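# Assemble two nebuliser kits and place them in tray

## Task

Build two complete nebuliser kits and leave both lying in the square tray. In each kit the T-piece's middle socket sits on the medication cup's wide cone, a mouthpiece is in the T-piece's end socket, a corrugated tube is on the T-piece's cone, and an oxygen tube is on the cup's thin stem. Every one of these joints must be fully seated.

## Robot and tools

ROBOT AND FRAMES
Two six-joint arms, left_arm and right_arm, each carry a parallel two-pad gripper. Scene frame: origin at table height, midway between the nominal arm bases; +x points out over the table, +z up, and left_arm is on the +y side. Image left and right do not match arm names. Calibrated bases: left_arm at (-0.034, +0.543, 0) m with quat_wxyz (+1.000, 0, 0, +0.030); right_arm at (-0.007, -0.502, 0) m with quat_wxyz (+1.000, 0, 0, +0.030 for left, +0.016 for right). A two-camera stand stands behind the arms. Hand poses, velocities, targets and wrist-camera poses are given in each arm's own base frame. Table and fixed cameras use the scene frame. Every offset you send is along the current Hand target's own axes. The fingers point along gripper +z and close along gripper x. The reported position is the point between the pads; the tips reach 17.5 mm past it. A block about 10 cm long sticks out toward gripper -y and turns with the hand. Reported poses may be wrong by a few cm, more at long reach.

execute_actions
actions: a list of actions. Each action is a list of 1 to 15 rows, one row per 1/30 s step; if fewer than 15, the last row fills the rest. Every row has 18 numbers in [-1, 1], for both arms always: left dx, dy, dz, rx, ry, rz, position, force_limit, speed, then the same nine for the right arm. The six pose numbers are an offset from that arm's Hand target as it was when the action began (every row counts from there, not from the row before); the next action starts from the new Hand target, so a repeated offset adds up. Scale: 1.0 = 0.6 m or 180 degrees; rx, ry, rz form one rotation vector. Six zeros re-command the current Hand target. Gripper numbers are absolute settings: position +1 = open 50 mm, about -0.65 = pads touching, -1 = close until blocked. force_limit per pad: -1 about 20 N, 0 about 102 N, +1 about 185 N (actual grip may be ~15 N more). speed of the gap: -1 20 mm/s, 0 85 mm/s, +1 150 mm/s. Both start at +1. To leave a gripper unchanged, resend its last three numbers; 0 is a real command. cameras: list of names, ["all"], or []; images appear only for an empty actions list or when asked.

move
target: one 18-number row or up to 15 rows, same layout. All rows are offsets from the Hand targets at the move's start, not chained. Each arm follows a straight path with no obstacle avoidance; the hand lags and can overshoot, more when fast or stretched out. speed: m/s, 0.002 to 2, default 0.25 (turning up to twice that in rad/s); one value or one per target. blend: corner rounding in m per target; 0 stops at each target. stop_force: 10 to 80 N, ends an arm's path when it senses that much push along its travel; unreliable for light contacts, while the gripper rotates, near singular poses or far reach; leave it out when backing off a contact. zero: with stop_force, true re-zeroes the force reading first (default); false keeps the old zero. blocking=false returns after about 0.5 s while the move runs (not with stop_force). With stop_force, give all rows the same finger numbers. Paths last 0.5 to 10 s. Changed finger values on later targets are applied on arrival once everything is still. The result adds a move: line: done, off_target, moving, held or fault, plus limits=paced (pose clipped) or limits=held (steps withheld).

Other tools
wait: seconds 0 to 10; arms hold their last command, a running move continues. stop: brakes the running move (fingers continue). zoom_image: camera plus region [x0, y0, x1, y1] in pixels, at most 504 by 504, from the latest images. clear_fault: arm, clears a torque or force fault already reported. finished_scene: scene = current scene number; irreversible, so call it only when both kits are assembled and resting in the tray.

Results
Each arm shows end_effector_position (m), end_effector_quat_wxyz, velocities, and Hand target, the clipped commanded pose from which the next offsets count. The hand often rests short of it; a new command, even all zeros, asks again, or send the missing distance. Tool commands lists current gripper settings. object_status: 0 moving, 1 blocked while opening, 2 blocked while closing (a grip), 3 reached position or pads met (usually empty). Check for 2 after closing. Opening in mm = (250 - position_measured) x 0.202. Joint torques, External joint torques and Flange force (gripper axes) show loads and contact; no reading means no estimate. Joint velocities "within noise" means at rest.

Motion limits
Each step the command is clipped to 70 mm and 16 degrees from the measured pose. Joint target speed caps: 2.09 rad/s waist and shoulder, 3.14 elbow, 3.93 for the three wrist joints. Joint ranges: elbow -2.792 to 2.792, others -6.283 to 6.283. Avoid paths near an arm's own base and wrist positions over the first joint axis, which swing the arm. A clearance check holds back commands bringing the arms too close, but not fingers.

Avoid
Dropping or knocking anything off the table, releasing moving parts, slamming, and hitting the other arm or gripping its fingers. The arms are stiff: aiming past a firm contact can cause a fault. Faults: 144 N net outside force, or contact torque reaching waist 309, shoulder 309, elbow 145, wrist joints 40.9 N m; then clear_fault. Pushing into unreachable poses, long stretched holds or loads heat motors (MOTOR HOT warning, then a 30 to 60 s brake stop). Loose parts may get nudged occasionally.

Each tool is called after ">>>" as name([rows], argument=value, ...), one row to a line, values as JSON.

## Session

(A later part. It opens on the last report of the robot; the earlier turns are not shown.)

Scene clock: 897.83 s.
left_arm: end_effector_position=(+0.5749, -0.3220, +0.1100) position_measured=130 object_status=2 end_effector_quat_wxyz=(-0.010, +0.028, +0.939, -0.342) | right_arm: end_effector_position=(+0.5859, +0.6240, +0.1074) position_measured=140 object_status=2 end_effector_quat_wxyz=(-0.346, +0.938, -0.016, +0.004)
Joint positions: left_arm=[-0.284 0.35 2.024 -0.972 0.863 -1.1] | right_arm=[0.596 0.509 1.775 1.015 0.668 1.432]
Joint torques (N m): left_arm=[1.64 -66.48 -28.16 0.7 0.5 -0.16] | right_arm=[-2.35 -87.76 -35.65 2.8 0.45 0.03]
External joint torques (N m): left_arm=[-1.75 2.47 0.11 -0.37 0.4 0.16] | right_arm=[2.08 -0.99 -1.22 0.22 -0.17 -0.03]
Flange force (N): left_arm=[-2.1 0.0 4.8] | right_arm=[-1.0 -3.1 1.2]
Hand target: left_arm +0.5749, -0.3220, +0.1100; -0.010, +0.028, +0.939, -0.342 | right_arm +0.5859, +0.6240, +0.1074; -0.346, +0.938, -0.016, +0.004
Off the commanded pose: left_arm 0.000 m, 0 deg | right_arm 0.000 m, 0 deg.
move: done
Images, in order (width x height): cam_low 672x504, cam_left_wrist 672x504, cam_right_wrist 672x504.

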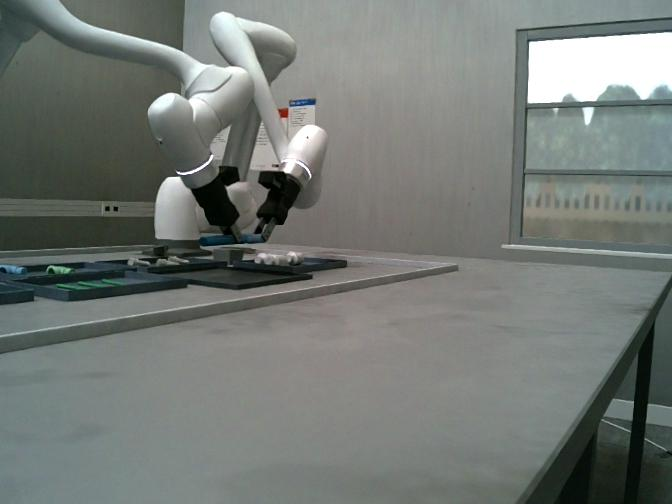

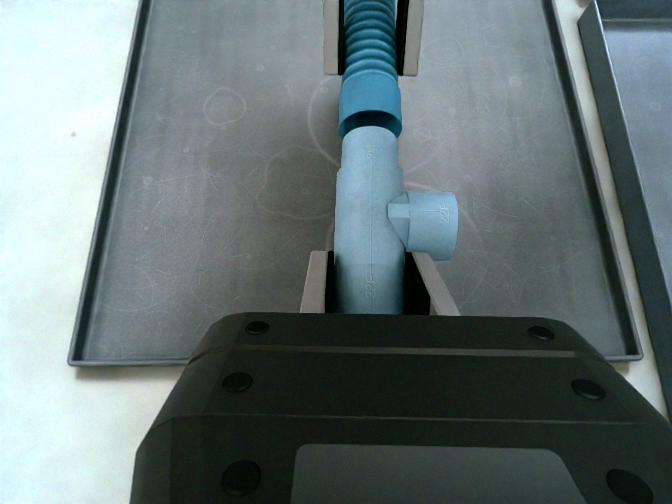

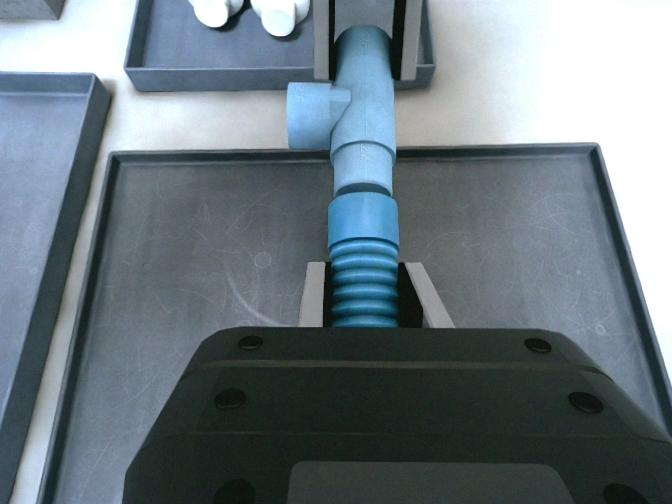

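>>> move([
  [0, -0.0089, 0.0075, 0, 0, 0, -1, -0.3, -0.6, 0, 0, 0, 0, 0, 0, -1, -0.3, -0.6],
  [0, -0.0408, 0.03427, 0, 0, 0, -1, -0.3, -0.6, 0, 0, 0, 0, 0, 0, -1, -0.3, -0.6],
], speed=[0.03, 0.006], stop_force=20, cameras=["cam_right_wrist", "cam_left_wrist", "cam_low"])

>>> zoom_image(camera="cam_left_wrist", region=[270, 0, 480, 320])

>>> zoom_image(camera="cam_right_wrist", region=[250, 0, 470, 330])

Scene clock: 911.20 s.
left_arm: end_effector_position=(+0.5738, -0.3409, +0.1099) position_measured=130 object_status=2 end_effector_quat_wxyz=(-0.010, +0.028, +0.939, -0.342) | right_arm: end_effector_position=(+0.5859, +0.6240, +0.1074) position_measured=140 object_status=2 end_effector_quat_wxyz=(-0.346, +0.938, -0.016, +0.004)
Joint positions: left_arm=[-0.315 0.355 2.018 -0.981 0.846 -1.118] | right_arm=[0.596 0.509 1.775 1.015 0.668 1.432]
Joint torques (N m): left_arm=[-10.41 -66.36 -32.9 -2.61 1.73 -0.14] | right_arm=[12.26 -89.96 -42.81 5.88 2.35 -0.16]
External joint torques (N m): left_arm=[10.19 1.87 4.86 2.92 -0.85 0.15] | right_arm=[-12.14 1.16 5.95 -2.89 -2.06 0.16]
Flange force (N): left_arm=[1.4 15.8 -10.1] | right_arm=[1.8 14.4 -11.3]
Hand target: left_arm +0.5738, -0.3409, +0.1099; -0.010, +0.028, +0.939, -0.342 (not the last commanded pose) | right_arm +0.5859, +0.6240, +0.1074; -0.346, +0.938, -0.016, +0.004
Off the commanded pose: left_arm 0.013 m, 0 deg | right_arm 0.000 m, 0 deg.
move: contact (left_arm); path passed 1 of 2 targets
Images, in order (width x height): cam_low 672x504, cam_left_wrist 672x504, cam_right_wrist 672x504.

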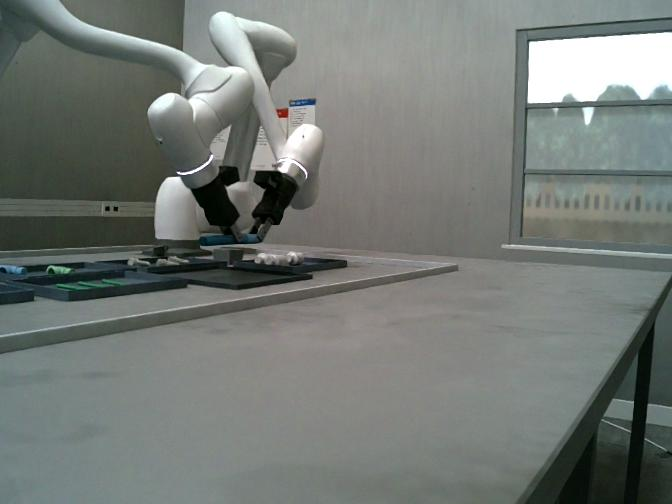

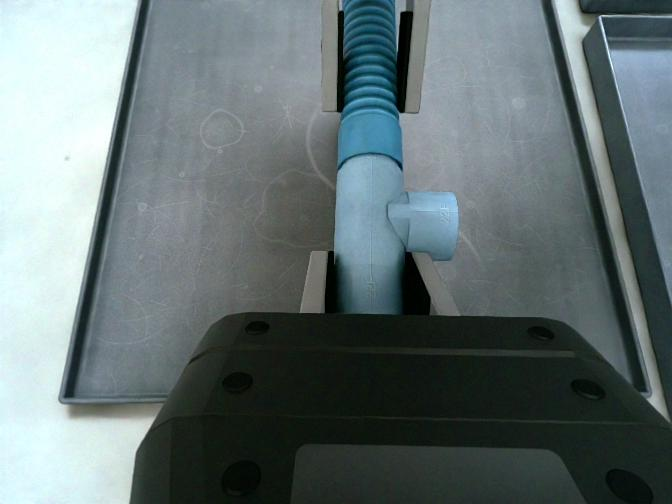

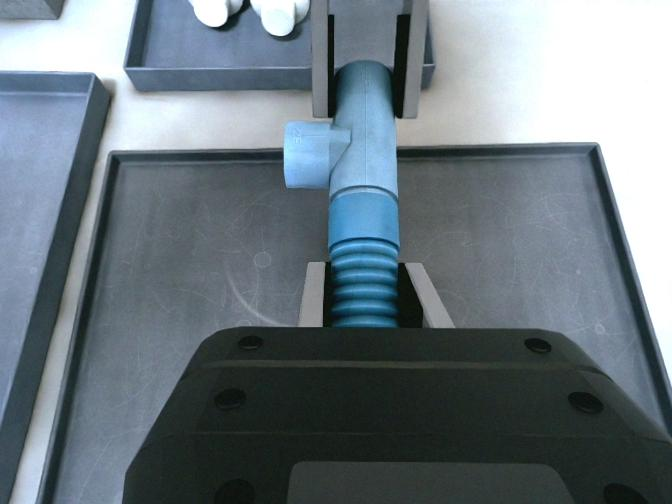

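Scaled by 1.575 from the camera's 672x504 image, which has a finer 960x720 frame.

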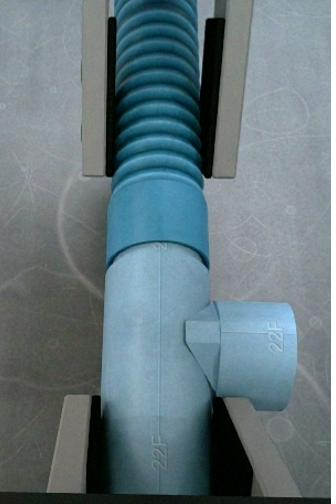

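Scaled by 1.527 from the camera's 672x504 image, which has a finer 960x720 frame.

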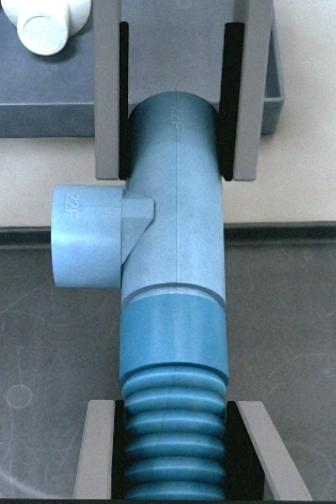

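>>> move(target=[0, -0.0077, 0.0064, 0, 0, 0, -1, -0.3, -0.6, 0, 0, 0, 0, 0, 0, -1, -0.3, -0.6], speed=0.004, stop_force=30, cameras=["cam_right_wrist", "cam_left_wrist"])

>>> zoom_image(camera="cam_left_wrist", region=[290, 60, 460, 280])

>>> zoom_image(camera="cam_right_wrist", region=[260, 50, 470, 330])

Scene clock: 920.23 s.
left_arm: end_effector_position=(+0.5736, -0.3438, +0.1099) position_measured=130 object_status=2 end_effector_quat_wxyz=(-0.010, +0.028, +0.939, -0.342) | right_arm: end_effector_position=(+0.5859, +0.6240, +0.1074) position_measured=140 object_status=2 end_effector_quat_wxyz=(-0.346, +0.938, -0.016, +0.004)
Joint positions: left_arm=[-0.32 0.355 2.017 -0.983 0.844 -1.121] | right_arm=[0.596 0.509 1.775 1.015 0.668 1.432]
Joint torques (N m): left_arm=[-32.31 -66.96 -38.86 -8.08 5.55 -0.02] | right_arm=[33.91 -91.7 -55.61 11.01 3.67 -0.31]
External joint torques (N m): left_arm=[31.95 2.45 10.71 8.38 -4.68 0.02] | right_arm=[-34.31 3.05 18.74 -7.99 -3.39 0.31]
Flange force (N): left_arm=[1.1 43.7 -33.3] | right_arm=[3.6 43.2 -35.0]
Hand target: left_arm +0.5736, -0.3438, +0.1099; -0.010, +0.028, +0.939, -0.342 (not the last commanded pose) | right_arm +0.5859, +0.6240, +0.1074; -0.346, +0.938, -0.016, +0.004
Off the commanded pose: left_arm 0.003 m, 0 deg | right_arm 0.000 m, 0 deg.
move: contact (left_arm)
Images, in order (width x height): cam_left_wrist 672x504, cam_right_wrist 672x504.

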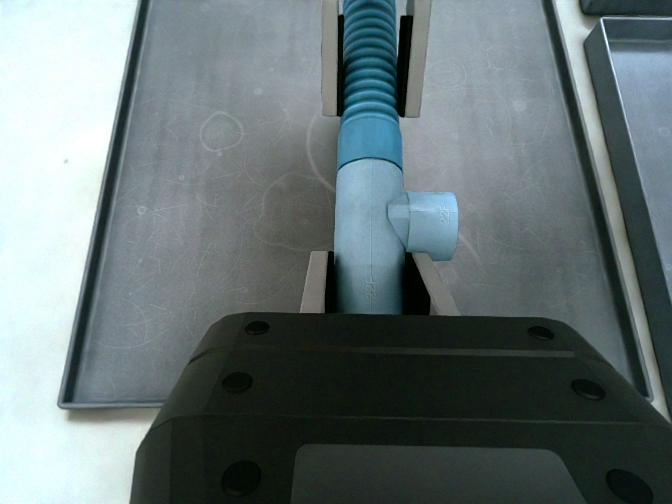

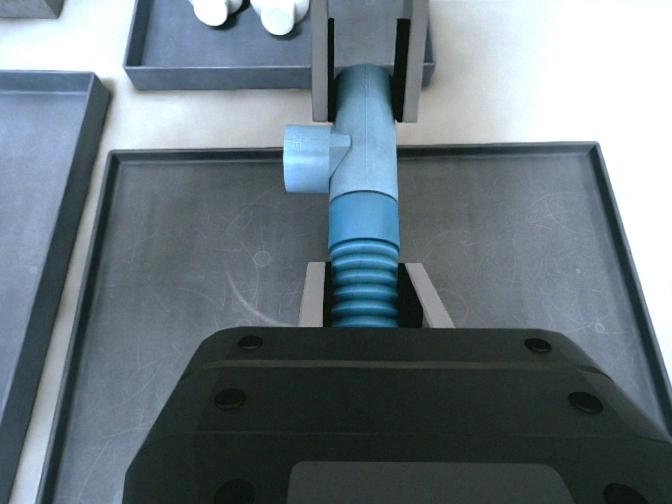

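Scaled by 2.291 from the camera's 672x504 image, which has a finer 960x720 frame.

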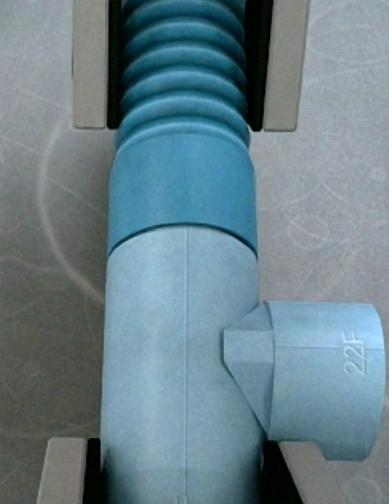

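Scaled by 1.800 from the camera's 672x504 image, which has a finer 960x720 frame.

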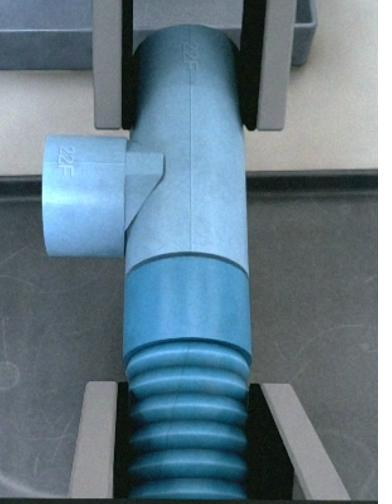

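>>> move([
  [0, 0.0015, -0.0013, 0, 0, 0, -1, -0.3, -0.6, 0, 0, 0, 0, 0, 0, -1, -0.3, -0.6],
  [0, 0.0015, -0.0013, 0, 0, 0, 1, -0.3, -0.2, 0, 0, 0, 0, 0, 0, -1, -0.3, -0.6],
  [0, 0.0015, -0.118, 0, 0, 0, 1, -0.3, -0.2, 0, 0, 0, 0, 0, 0, -1, -0.3, -0.6],
  [0.5007, -0.1243, 0.126, 0, 0.0057, 0.0068, 1, -0.3, -0.2, 0, 0, 0, 0, 0, 0, -1, -0.3, -0.6],
], speed=[0.02, 0.1, 0.15, 0.3], blend=[0, 0, 0.03, 0], cameras=["cam_right_wrist", "cam_left_wrist", "cam_head_left"])

Scene clock: 957.77 s.
left_arm: end_effector_position=(+0.2675, -0.4314, +0.1002) position_measured=3 object_status=3 end_effector_quat_wxyz=(-0.015, +0.041, +0.939, -0.342) | right_arm: end_effector_position=(+0.5859, +0.6240, +0.1075) position_measured=140 object_status=2 end_effector_quat_wxyz=(-0.346, +0.938, -0.016, +0.004)
Joint positions: left_arm=[-0.805 0.065 2.438 -1.333 0.522 -1.124] | right_arm=[0.596 0.509 1.775 1.015 0.668 1.432]
Joint torques (N m): left_arm=[1.31 -32.24 -24.01 0.12 0.45 -0.14] | right_arm=[-2.14 -87.86 -35.8 2.85 0.44 0.01]
External joint torques (N m): left_arm=[-1.3 1.8 0.08 -0.4 0.4 0.14] | right_arm=[2.11 -0.71 -1.02 0.15 -0.15 -0.01]
Flange force (N): left_arm=[0.0 0.0 0.0] | right_arm=[-1.0 -3.0 1.4]
Hand target: left_arm +0.2674, -0.4314, +0.1001; -0.015, +0.041, +0.939, -0.342 | right_arm +0.5859, +0.6240, +0.1074; -0.346, +0.938, -0.016, +0.004
Off the commanded pose: left_arm 0.000 m, 0 deg | right_arm 0.000 m, 0 deg.
move: done
Images, in order (width x height): cam_head_left 672x504, cam_left_wrist 672x504, cam_right_wrist 672x504.

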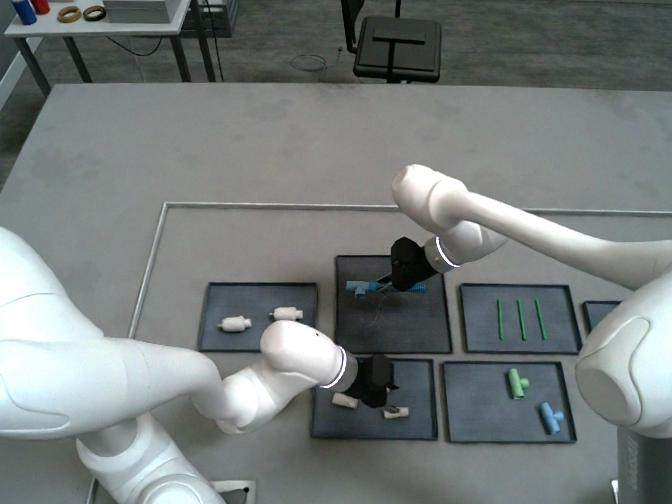

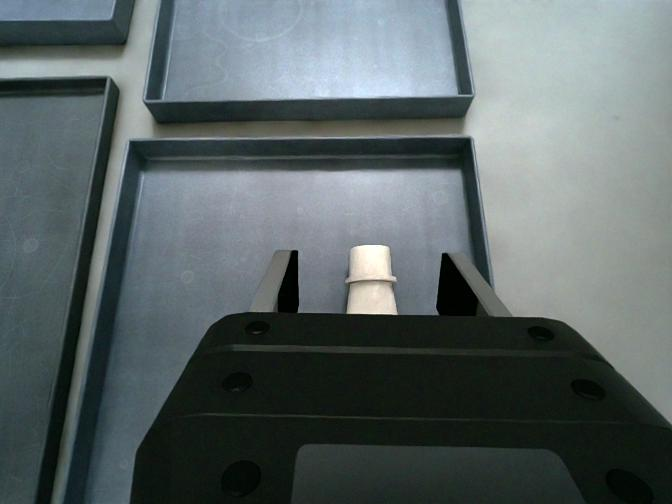

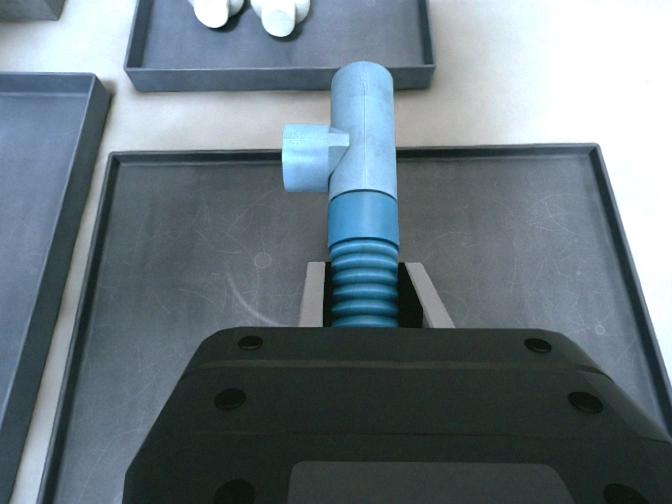

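>>> move([
  [0.0097, 0.0617, 0.0993, 0, 0, 0, 1, -0.3, -0.2, 0, 0, 0, 0, 0, 0, -1, -0.3, -0.6],
], speed=0.07, cameras=["cam_left_wrist"])

Scene clock: 975.90 s.
left_arm: end_effector_position=(+0.2608, -0.4409, +0.0307) position_measured=3 object_status=3 end_effector_quat_wxyz=(-0.015, +0.041, +0.939, -0.342) | right_arm: end_effector_position=(+0.5859, +0.6240, +0.1074) position_measured=140 object_status=2 end_effector_quat_wxyz=(-0.346, +0.938, -0.016, +0.004)
Joint positions: left_arm=[-0.835 0.218 2.478 -1.708 0.496 -0.725] | right_arm=[0.596 0.509 1.775 1.015 0.668 1.432]
Joint torques (N m): left_arm=[1.73 -41.14 -16.33 -0.47 1.08 -0.1] | right_arm=[-2.14 -87.79 -35.74 2.84 0.49 0.02]
External joint torques (N m): left_arm=[-1.89 2.18 0.01 -0.43 0.43 0.11] | right_arm=[1.79 -0.9 -1.19 0.18 -0.22 -0.02]
Flange force (N): left_arm=[0.0 0.0 0.0] | right_arm=[-0.7 -2.9 1.1]
Hand target: left_arm +0.2607, -0.4409, +0.0307; -0.015, +0.041, +0.939, -0.342 | right_arm +0.5859, +0.6240, +0.1074; -0.346, +0.938, -0.016, +0.004
Off the commanded pose: left_arm 0.000 m, 0 deg | right_arm 0.000 m, 0 deg.
move: done
Images, in order (width x height): cam_left_wrist 672x504.

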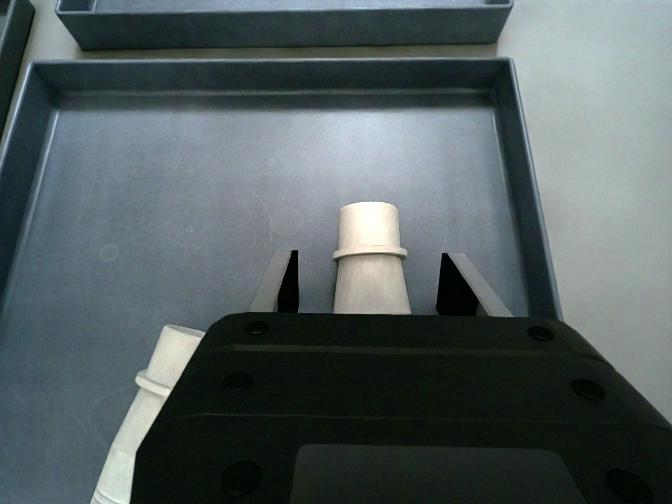

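>>> move([
  [0, -0.0038, 0.0032, 0, 0, 0, 1, -0.3, -0.2, 0, 0, 0, 0, 0, 0, -1, -0.3, -0.6],
  [0, -0.0038, 0.0032, 0, 0, 0, -1, -0.2, -0.6, 0, 0, 0, 0, 0, 0, -1, -0.3, -0.6],
  [0, -0.0896, -0.099, 0, 0, 0, -1, -0.2, -0.6, 0, 0, 0, 0, 0, 0, -1, -0.3, -0.6],
  [-0.403, 0.1718, -0.3608, 0, -0.0057, -0.0068, -1, -0.2, -0.6, 0, 0, 0, 0, 0, 0, -1, -0.3, -0.6],
  [-0.5028, 0.167, -0.3087, 0, -0.0057, -0.0068, -1, -0.2, -0.6, 0, 0, 0, 0, 0, 0, -1, -0.3, -0.6],
], speed=[0.05, 0.1, 0.15, 0.3, 0.15], blend=[0, 0, 0.02, 0.03, 0], cameras=["cam_left_wrist", "cam_right_wrist", "cam_low"])

>>> zoom_image(camera="cam_low", region=[190, 200, 310, 270])

>>> zoom_image(camera="cam_left_wrist", region=[270, 0, 480, 320])

>>> zoom_image(camera="cam_right_wrist", region=[250, 0, 470, 330])

Scene clock: 1011.40 s.
left_arm: end_effector_position=(+0.5784, -0.2721, +0.1080) position_measured=129 object_status=2 end_effector_quat_wxyz=(-0.010, +0.028, +0.939, -0.342) | right_arm: end_effector_position=(+0.5859, +0.6240, +0.1074) position_measured=140 object_status=2 end_effector_quat_wxyz=(-0.346, +0.938, -0.016, +0.004)
Joint positions: left_arm=[-0.202 0.345 2.037 -0.944 0.905 -1.05] | right_arm=[0.596 0.509 1.775 1.015 0.668 1.432]
Joint torques (N m): left_arm=[1.71 -66.59 -27.64 0.75 0.59 -0.16] | right_arm=[-2.3 -88.18 -35.91 2.88 0.46 0.05]
External joint torques (N m): left_arm=[-1.78 3.25 -0.24 -0.38 0.39 0.17] | right_arm=[2.29 -0.71 -1.07 0.13 -0.17 -0.05]
Flange force (N): left_arm=[-4.0 0.5 5.4] | right_arm=[-1.1 -3.1 1.5]
Hand target: left_arm +0.5784, -0.2721, +0.1080; -0.010, +0.028, +0.939, -0.342 | right_arm +0.5859, +0.6240, +0.1074; -0.346, +0.938, -0.016, +0.004
Off the commanded pose: left_arm 0.000 m, 0 deg | right_arm 0.000 m, 0 deg.
move: done
Images, in order (width x height): cam_low 672x504, cam_left_wrist 672x504, cam_right_wrist 672x504.

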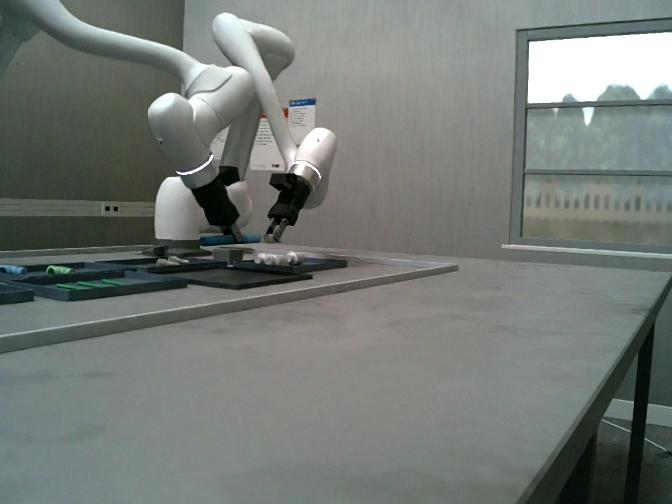

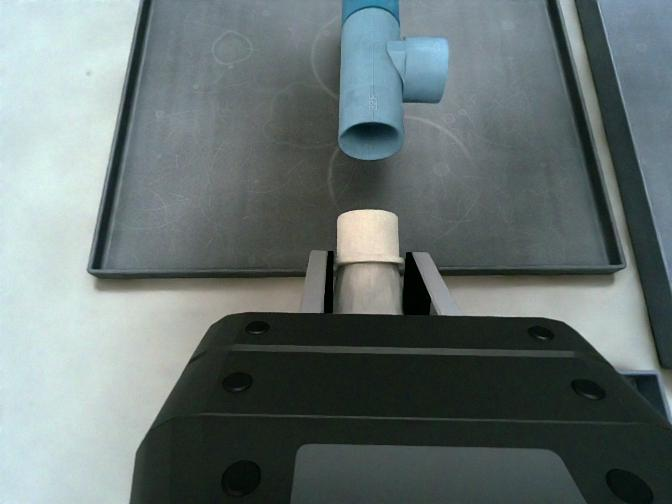

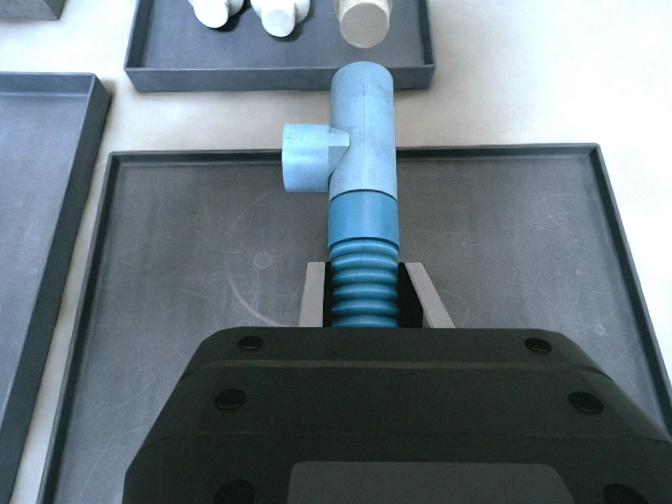

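Scaled by 4.200 from the camera's 672x504 image, which has a finer 960x720 frame.

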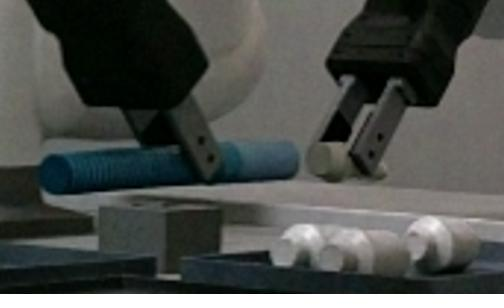

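Scaled by 1.575 from the camera's 672x504 image, which has a finer 960x720 frame.

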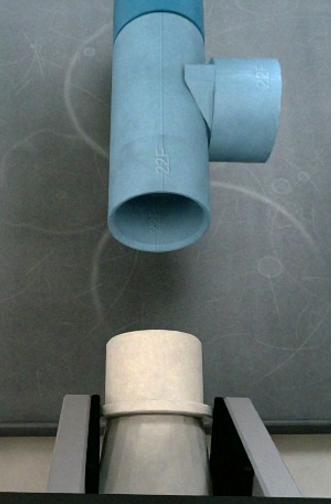

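Scaled by 1.527 from the camera's 672x504 image, which has a finer 960x720 frame.

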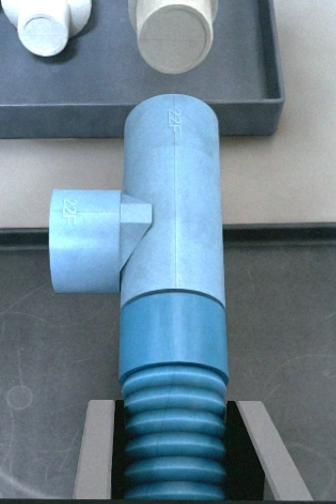

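>>> zoom_image(camera="cam_right_wrist", region=[310, 0, 420, 70])

>>> zoom_image(camera="cam_low", region=[230, 215, 300, 260])

Scaled by 4.582 from the camera's 672x504 image, which has a finer 960x720 frame.

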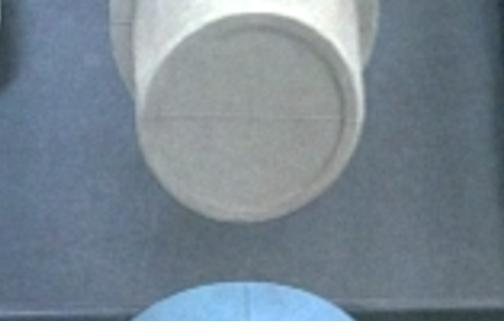

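Scaled by 7.200 from the camera's 672x504 image, which has a finer 960x720 frame.

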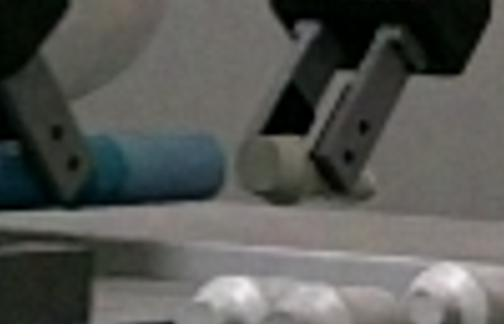

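>>> move(target=[0.0022, -0.0005, -0.0006, -0.0667, 0, 0, -1, -0.2, -0.6, 0, 0, 0, 0, 0, 0, -1, -0.3, -0.6], speed=0.15, cameras=["cam_left_wrist", "cam_right_wrist", "cam_low"])

>>> zoom_image(camera="cam_low", region=[200, 215, 300, 260])

>>> zoom_image(camera="cam_right_wrist", region=[270, 0, 450, 170])

>>> zoom_image(camera="cam_left_wrist", region=[270, 0, 480, 320])

Scene clock: 1035.53 s.
left_arm: end_effector_position=(+0.5771, -0.2720, +0.1084) position_measured=129 object_status=2 end_effector_quat_wxyz=(-0.007, +0.029, +0.970, -0.242) | right_arm: end_effector_position=(+0.5859, +0.6240, +0.1074) position_measured=140 object_status=2 end_effector_quat_wxyz=(-0.346, +0.938, -0.016, +0.004)
Joint positions: left_arm=[-0.285 0.309 2.005 -0.669 0.83 -1.335] | right_arm=[0.596 0.509 1.775 1.015 0.668 1.432]
Joint torques (N m): left_arm=[1.91 -64.82 -30.71 1.75 -0.07 -0.16] | right_arm=[-2.04 -87.88 -35.71 2.82 0.48 0]
External joint torques (N m): left_arm=[-2.05 2.34 0.23 -0.33 0.42 0.16] | right_arm=[1.95 -0.49 -1.08 0.18 -0.19 0]
Flange force (N): left_arm=[-1.9 -1.6 4.2] | right_arm=[-0.6 -2.9 1.6]
Hand target: left_arm +0.5771, -0.2720, +0.1084; -0.007, +0.029, +0.970, -0.242 | right_arm +0.5859, +0.6240, +0.1074; -0.346, +0.938, -0.016, +0.004
Off the commanded pose: left_arm 0.000 m, 0 deg | right_arm 0.000 m, 0 deg.
move: done
Images, in order (width x height): cam_low 672x504, cam_left_wrist 672x504, cam_right_wrist 672x504.

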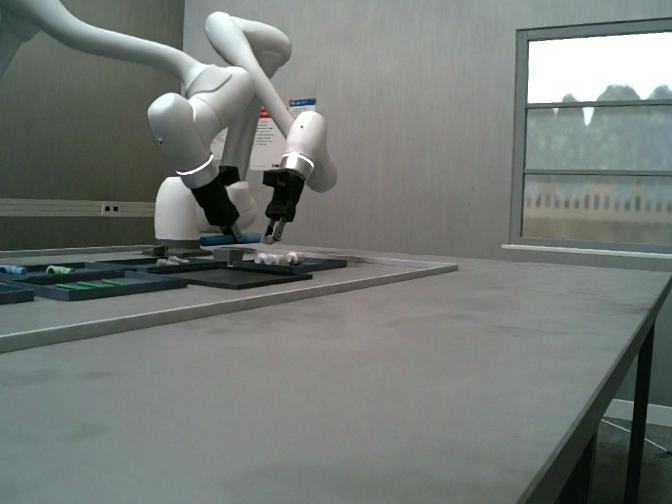

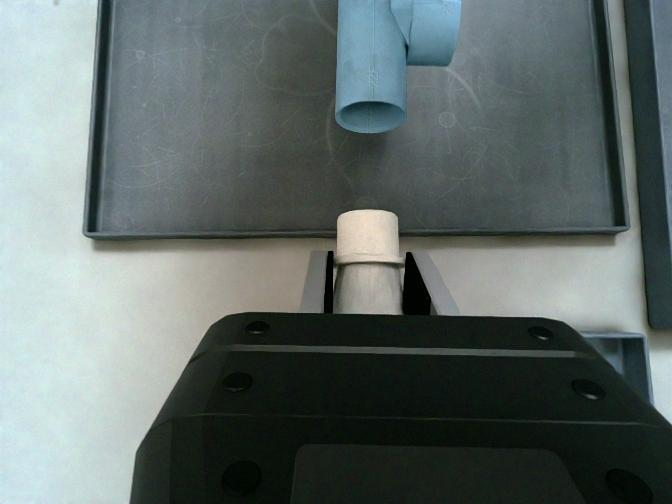

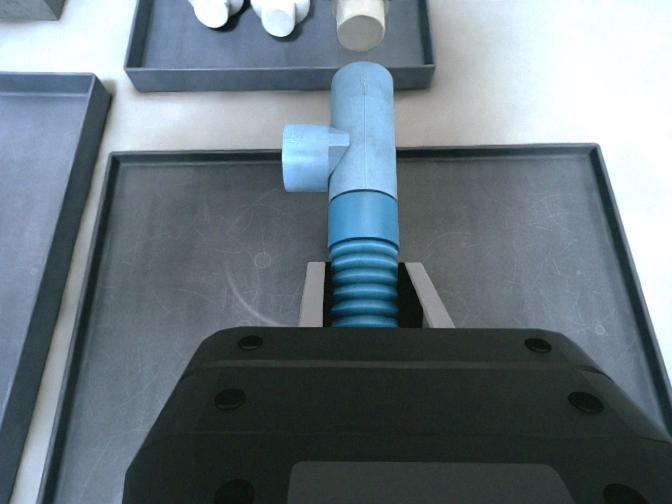

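Scaled by 5.040 from the camera's 672x504 image, which has a finer 960x720 frame.

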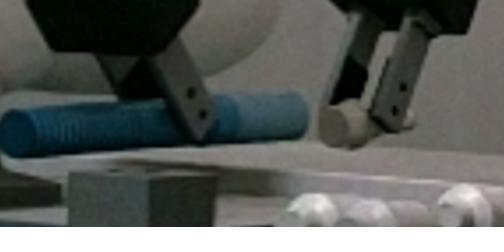

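Scaled by 2.800 from the camera's 672x504 image, which has a finer 960x720 frame.

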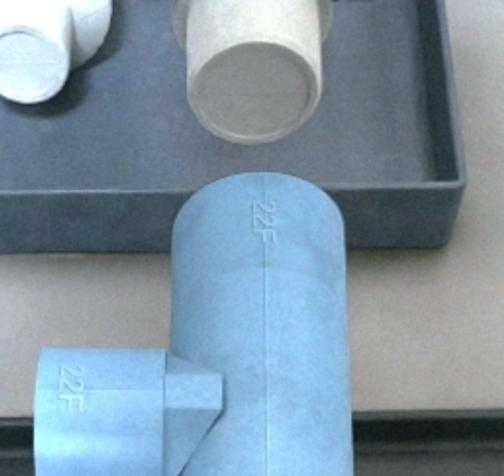

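Scaled by 1.575 from the camera's 672x504 image, which has a finer 960x720 frame.

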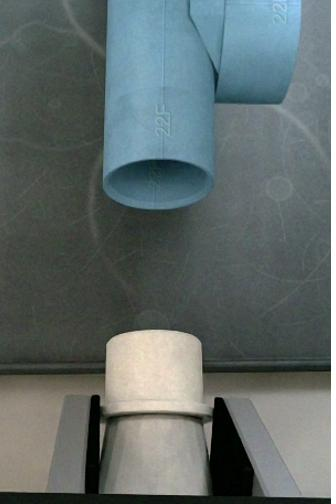

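>>> execute_actions(actions=[], cameras=["cam_left_wrist", "cam_right_wrist", "cam_low"])

Scene clock: 1062.57 s.
left_arm: end_effector_position=(+0.5771, -0.2720, +0.1084) position_measured=129 object_status=2 end_effector_quat_wxyz=(-0.007, +0.029, +0.970, -0.242) | right_arm: end_effector_position=(+0.5859, +0.6240, +0.1074) position_measured=140 object_status=2 end_effector_quat_wxyz=(-0.346, +0.938, -0.016, +0.004)
Joint positions: left_arm=[-0.285 0.309 2.005 -0.669 0.83 -1.335] | right_arm=[0.596 0.509 1.775 1.015 0.668 1.432]
Joint velocities: within noise
Joint torques (N m): left_arm=[1.63 -64.95 -30.84 1.77 -0.1 -0.12] | right_arm=[-2.18 -87.94 -35.86 2.86 0.51 0.03]
External joint torques (N m): left_arm=[-1.74 2.32 0.21 -0.33 0.44 0.12] | right_arm=[1.86 -0.87 -1.02 0.15 -0.23 -0.03]
Flange force (N): left_arm=[-2.1 -1.2 3.8] | right_arm=[-1.0 -2.7 1.1]
Hand target: left_arm +0.5771, -0.2720, +0.1084; -0.007, +0.029, +0.970, -0.242 | right_arm +0.5859, +0.6240, +0.1074; -0.346, +0.938, -0.016, +0.004
Tool commands: left_gripper/position=-1.0 left_gripper/force_limit=-0.2 left_gripper/speed=-0.6 right_gripper/position=-1.0 right_gripper/force_limit=-0.3 right_gripper/speed=-0.6
Off the commanded pose: left_arm 0.000 m, 0 deg | right_arm 0.000 m, 0 deg.
Images, in order (width x height): cam_low 672x504, cam_left_wrist 672x504, cam_right_wrist 672x504.

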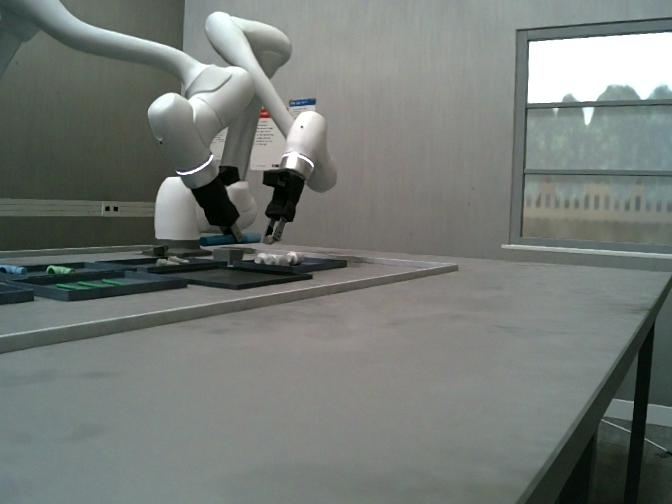

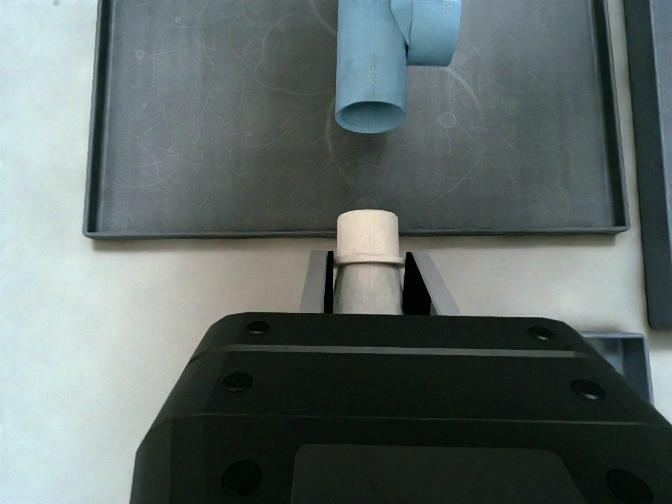

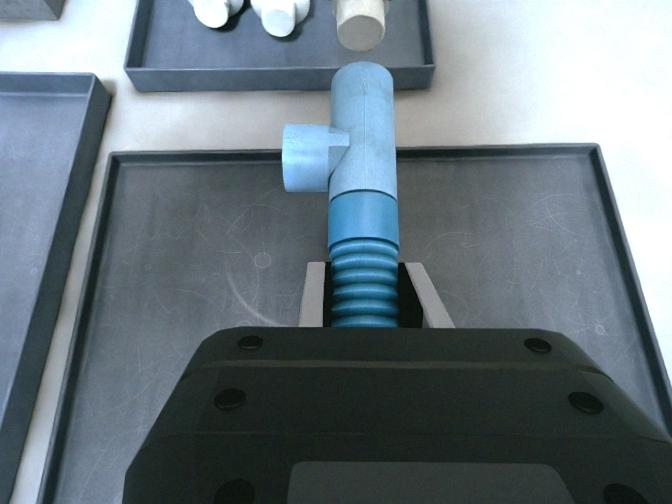

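>>> zoom_image(camera="cam_low", region=[180, 210, 300, 290])

>>> zoom_image(camera="cam_right_wrist", region=[270, 0, 450, 135])

>>> zoom_image(camera="cam_left_wrist", region=[280, 60, 460, 285])

Scaled by 4.200 from the camera's 672x504 image, which has a finer 960x720 frame.

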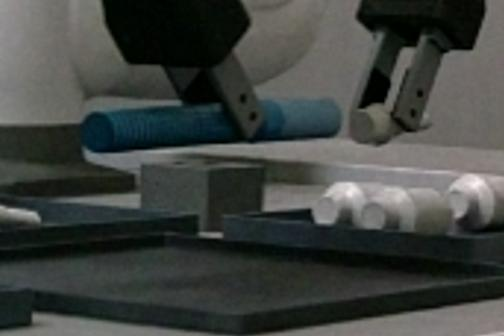

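Scaled by 2.800 from the camera's 672x504 image, which has a finer 960x720 frame.

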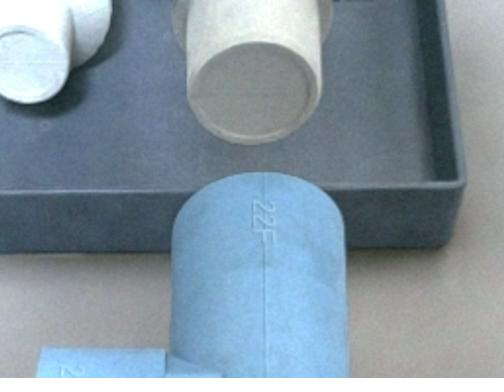

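Scaled by 2.240 from the camera's 672x504 image, which has a finer 960x720 frame.

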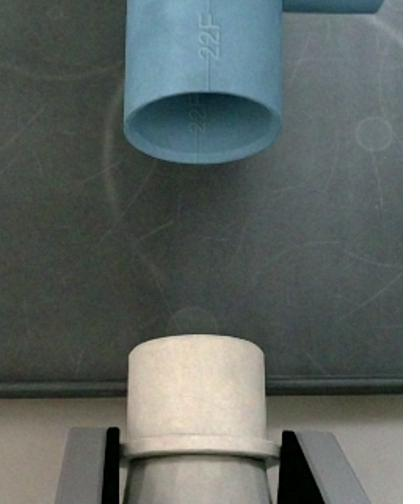

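>>> move(target=[-0.0026, -0.02442, 0.00733, 0, 0.00914, 0.01718, -1, -0.2, -0.6, 0, 0, 0, 0, 0, 0, -1, -0.3, -0.6], speed=0.06, cameras=["cam_left_wrist", "cam_right_wrist", "cam_low"])

Scene clock: 1130.47 s.
left_arm: end_effector_position=(+0.5778, -0.2871, +0.1114) position_measured=129 object_status=2 end_effector_quat_wxyz=(-0.015, +0.058, +0.968, -0.242) | right_arm: end_effector_position=(+0.5859, +0.6240, +0.1074) position_measured=140 object_status=2 end_effector_quat_wxyz=(-0.346, +0.938, -0.016, +0.004)
Joint positions: left_arm=[-0.306 0.321 1.98 -0.656 0.859 -1.314] | right_arm=[0.596 0.509 1.775 1.015 0.668 1.432]
Joint torques (N m): left_arm=[1.61 -66.65 -31.19 1.79 -0.03 -0.15] | right_arm=[-1.87 -87.97 -35.72 2.8 0.48 0.02]
External joint torques (N m): left_arm=[-1.56 2.41 0.27 -0.32 0.4 0.15] | right_arm=[2.34 -1.23 -1.28 0.19 -0.18 -0.02]
Flange force (N): left_arm=[-2.2 -0.8 3.8] | right_arm=[-1.3 -3.5 1.0]
Hand target: left_arm +0.5778, -0.2871, +0.1114; -0.015, +0.058, +0.968, -0.242 | right_arm +0.5859, +0.6240, +0.1074; -0.346, +0.938, -0.016, +0.004
Off the commanded pose: left_arm 0.000 m, 0 deg | right_arm 0.000 m, 0 deg.
move: done
Images, in order (width x height): cam_low 672x504, cam_left_wrist 672x504, cam_right_wrist 672x504.

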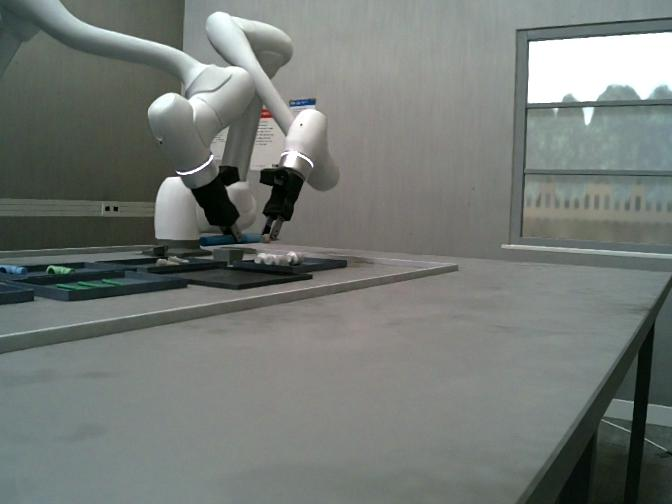

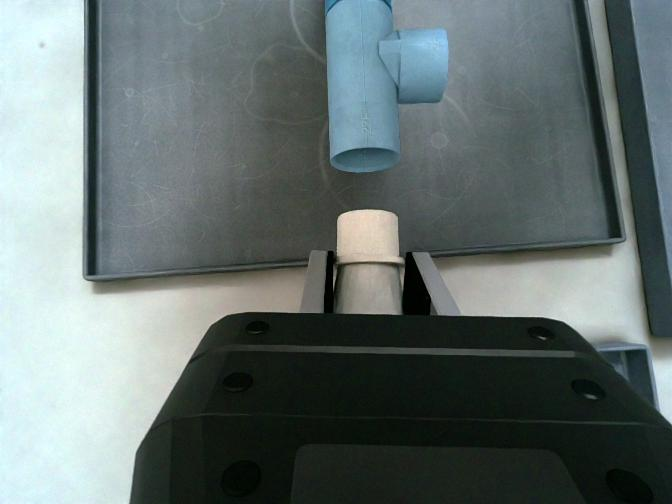

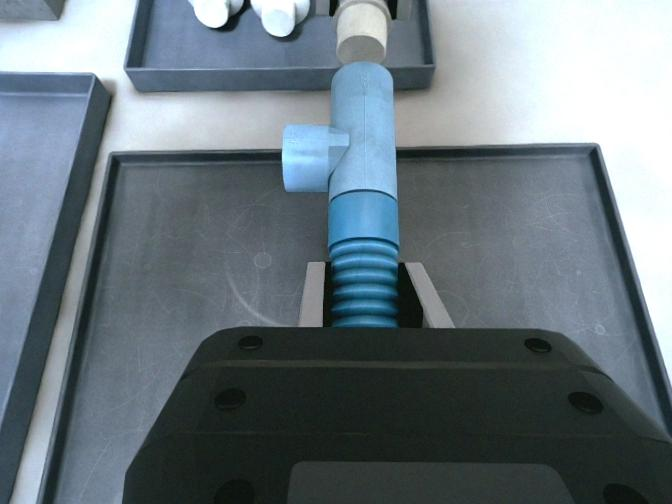

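>>> zoom_image(camera="cam_low", region=[190, 220, 290, 260])

>>> zoom_image(camera="cam_right_wrist", region=[280, 0, 440, 120])

>>> zoom_image(camera="cam_left_wrist", region=[290, 110, 450, 270])

Scaled by 5.040 from the camera's 672x504 image, which has a finer 960x720 frame.

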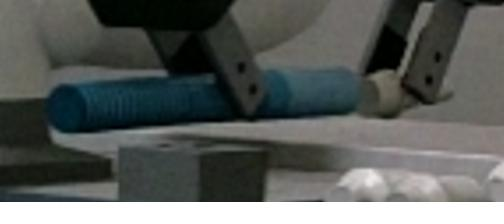

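Scaled by 3.150 from the camera's 672x504 image, which has a finer 960x720 frame.

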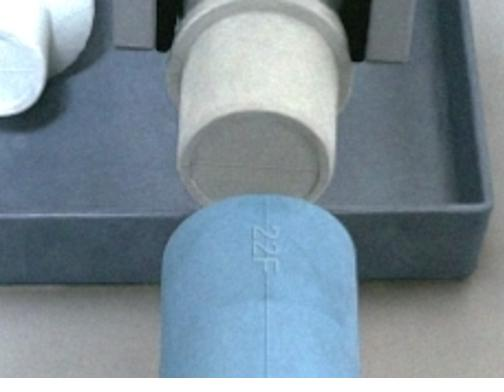

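Scaled by 3.150 from the camera's 672x504 image, which has a finer 960x720 frame.

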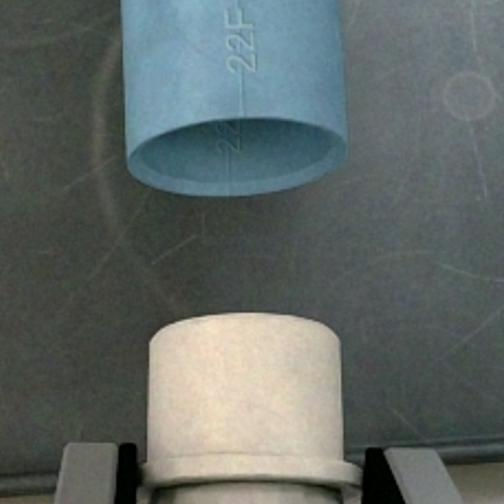

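>>> zoom_image(camera="cam_right_wrist", region=[320, 20, 410, 90])

>>> zoom_image(camera="cam_left_wrist", region=[320, 190, 420, 270])

Scaled by 5.600 from the camera's 672x504 image, which has a finer 960x720 frame.

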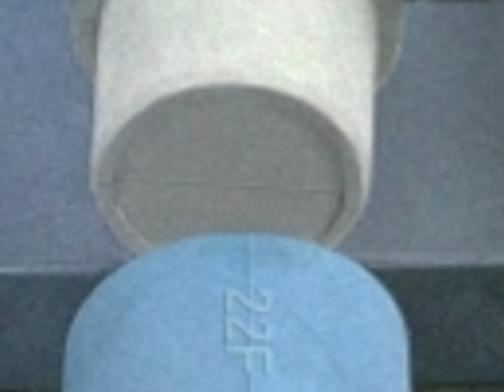

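Scaled by 5.040 from the camera's 672x504 image, which has a finer 960x720 frame.

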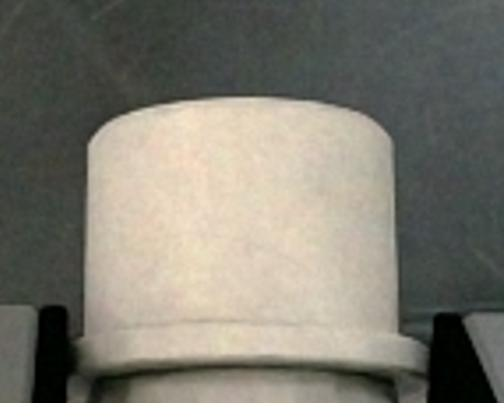

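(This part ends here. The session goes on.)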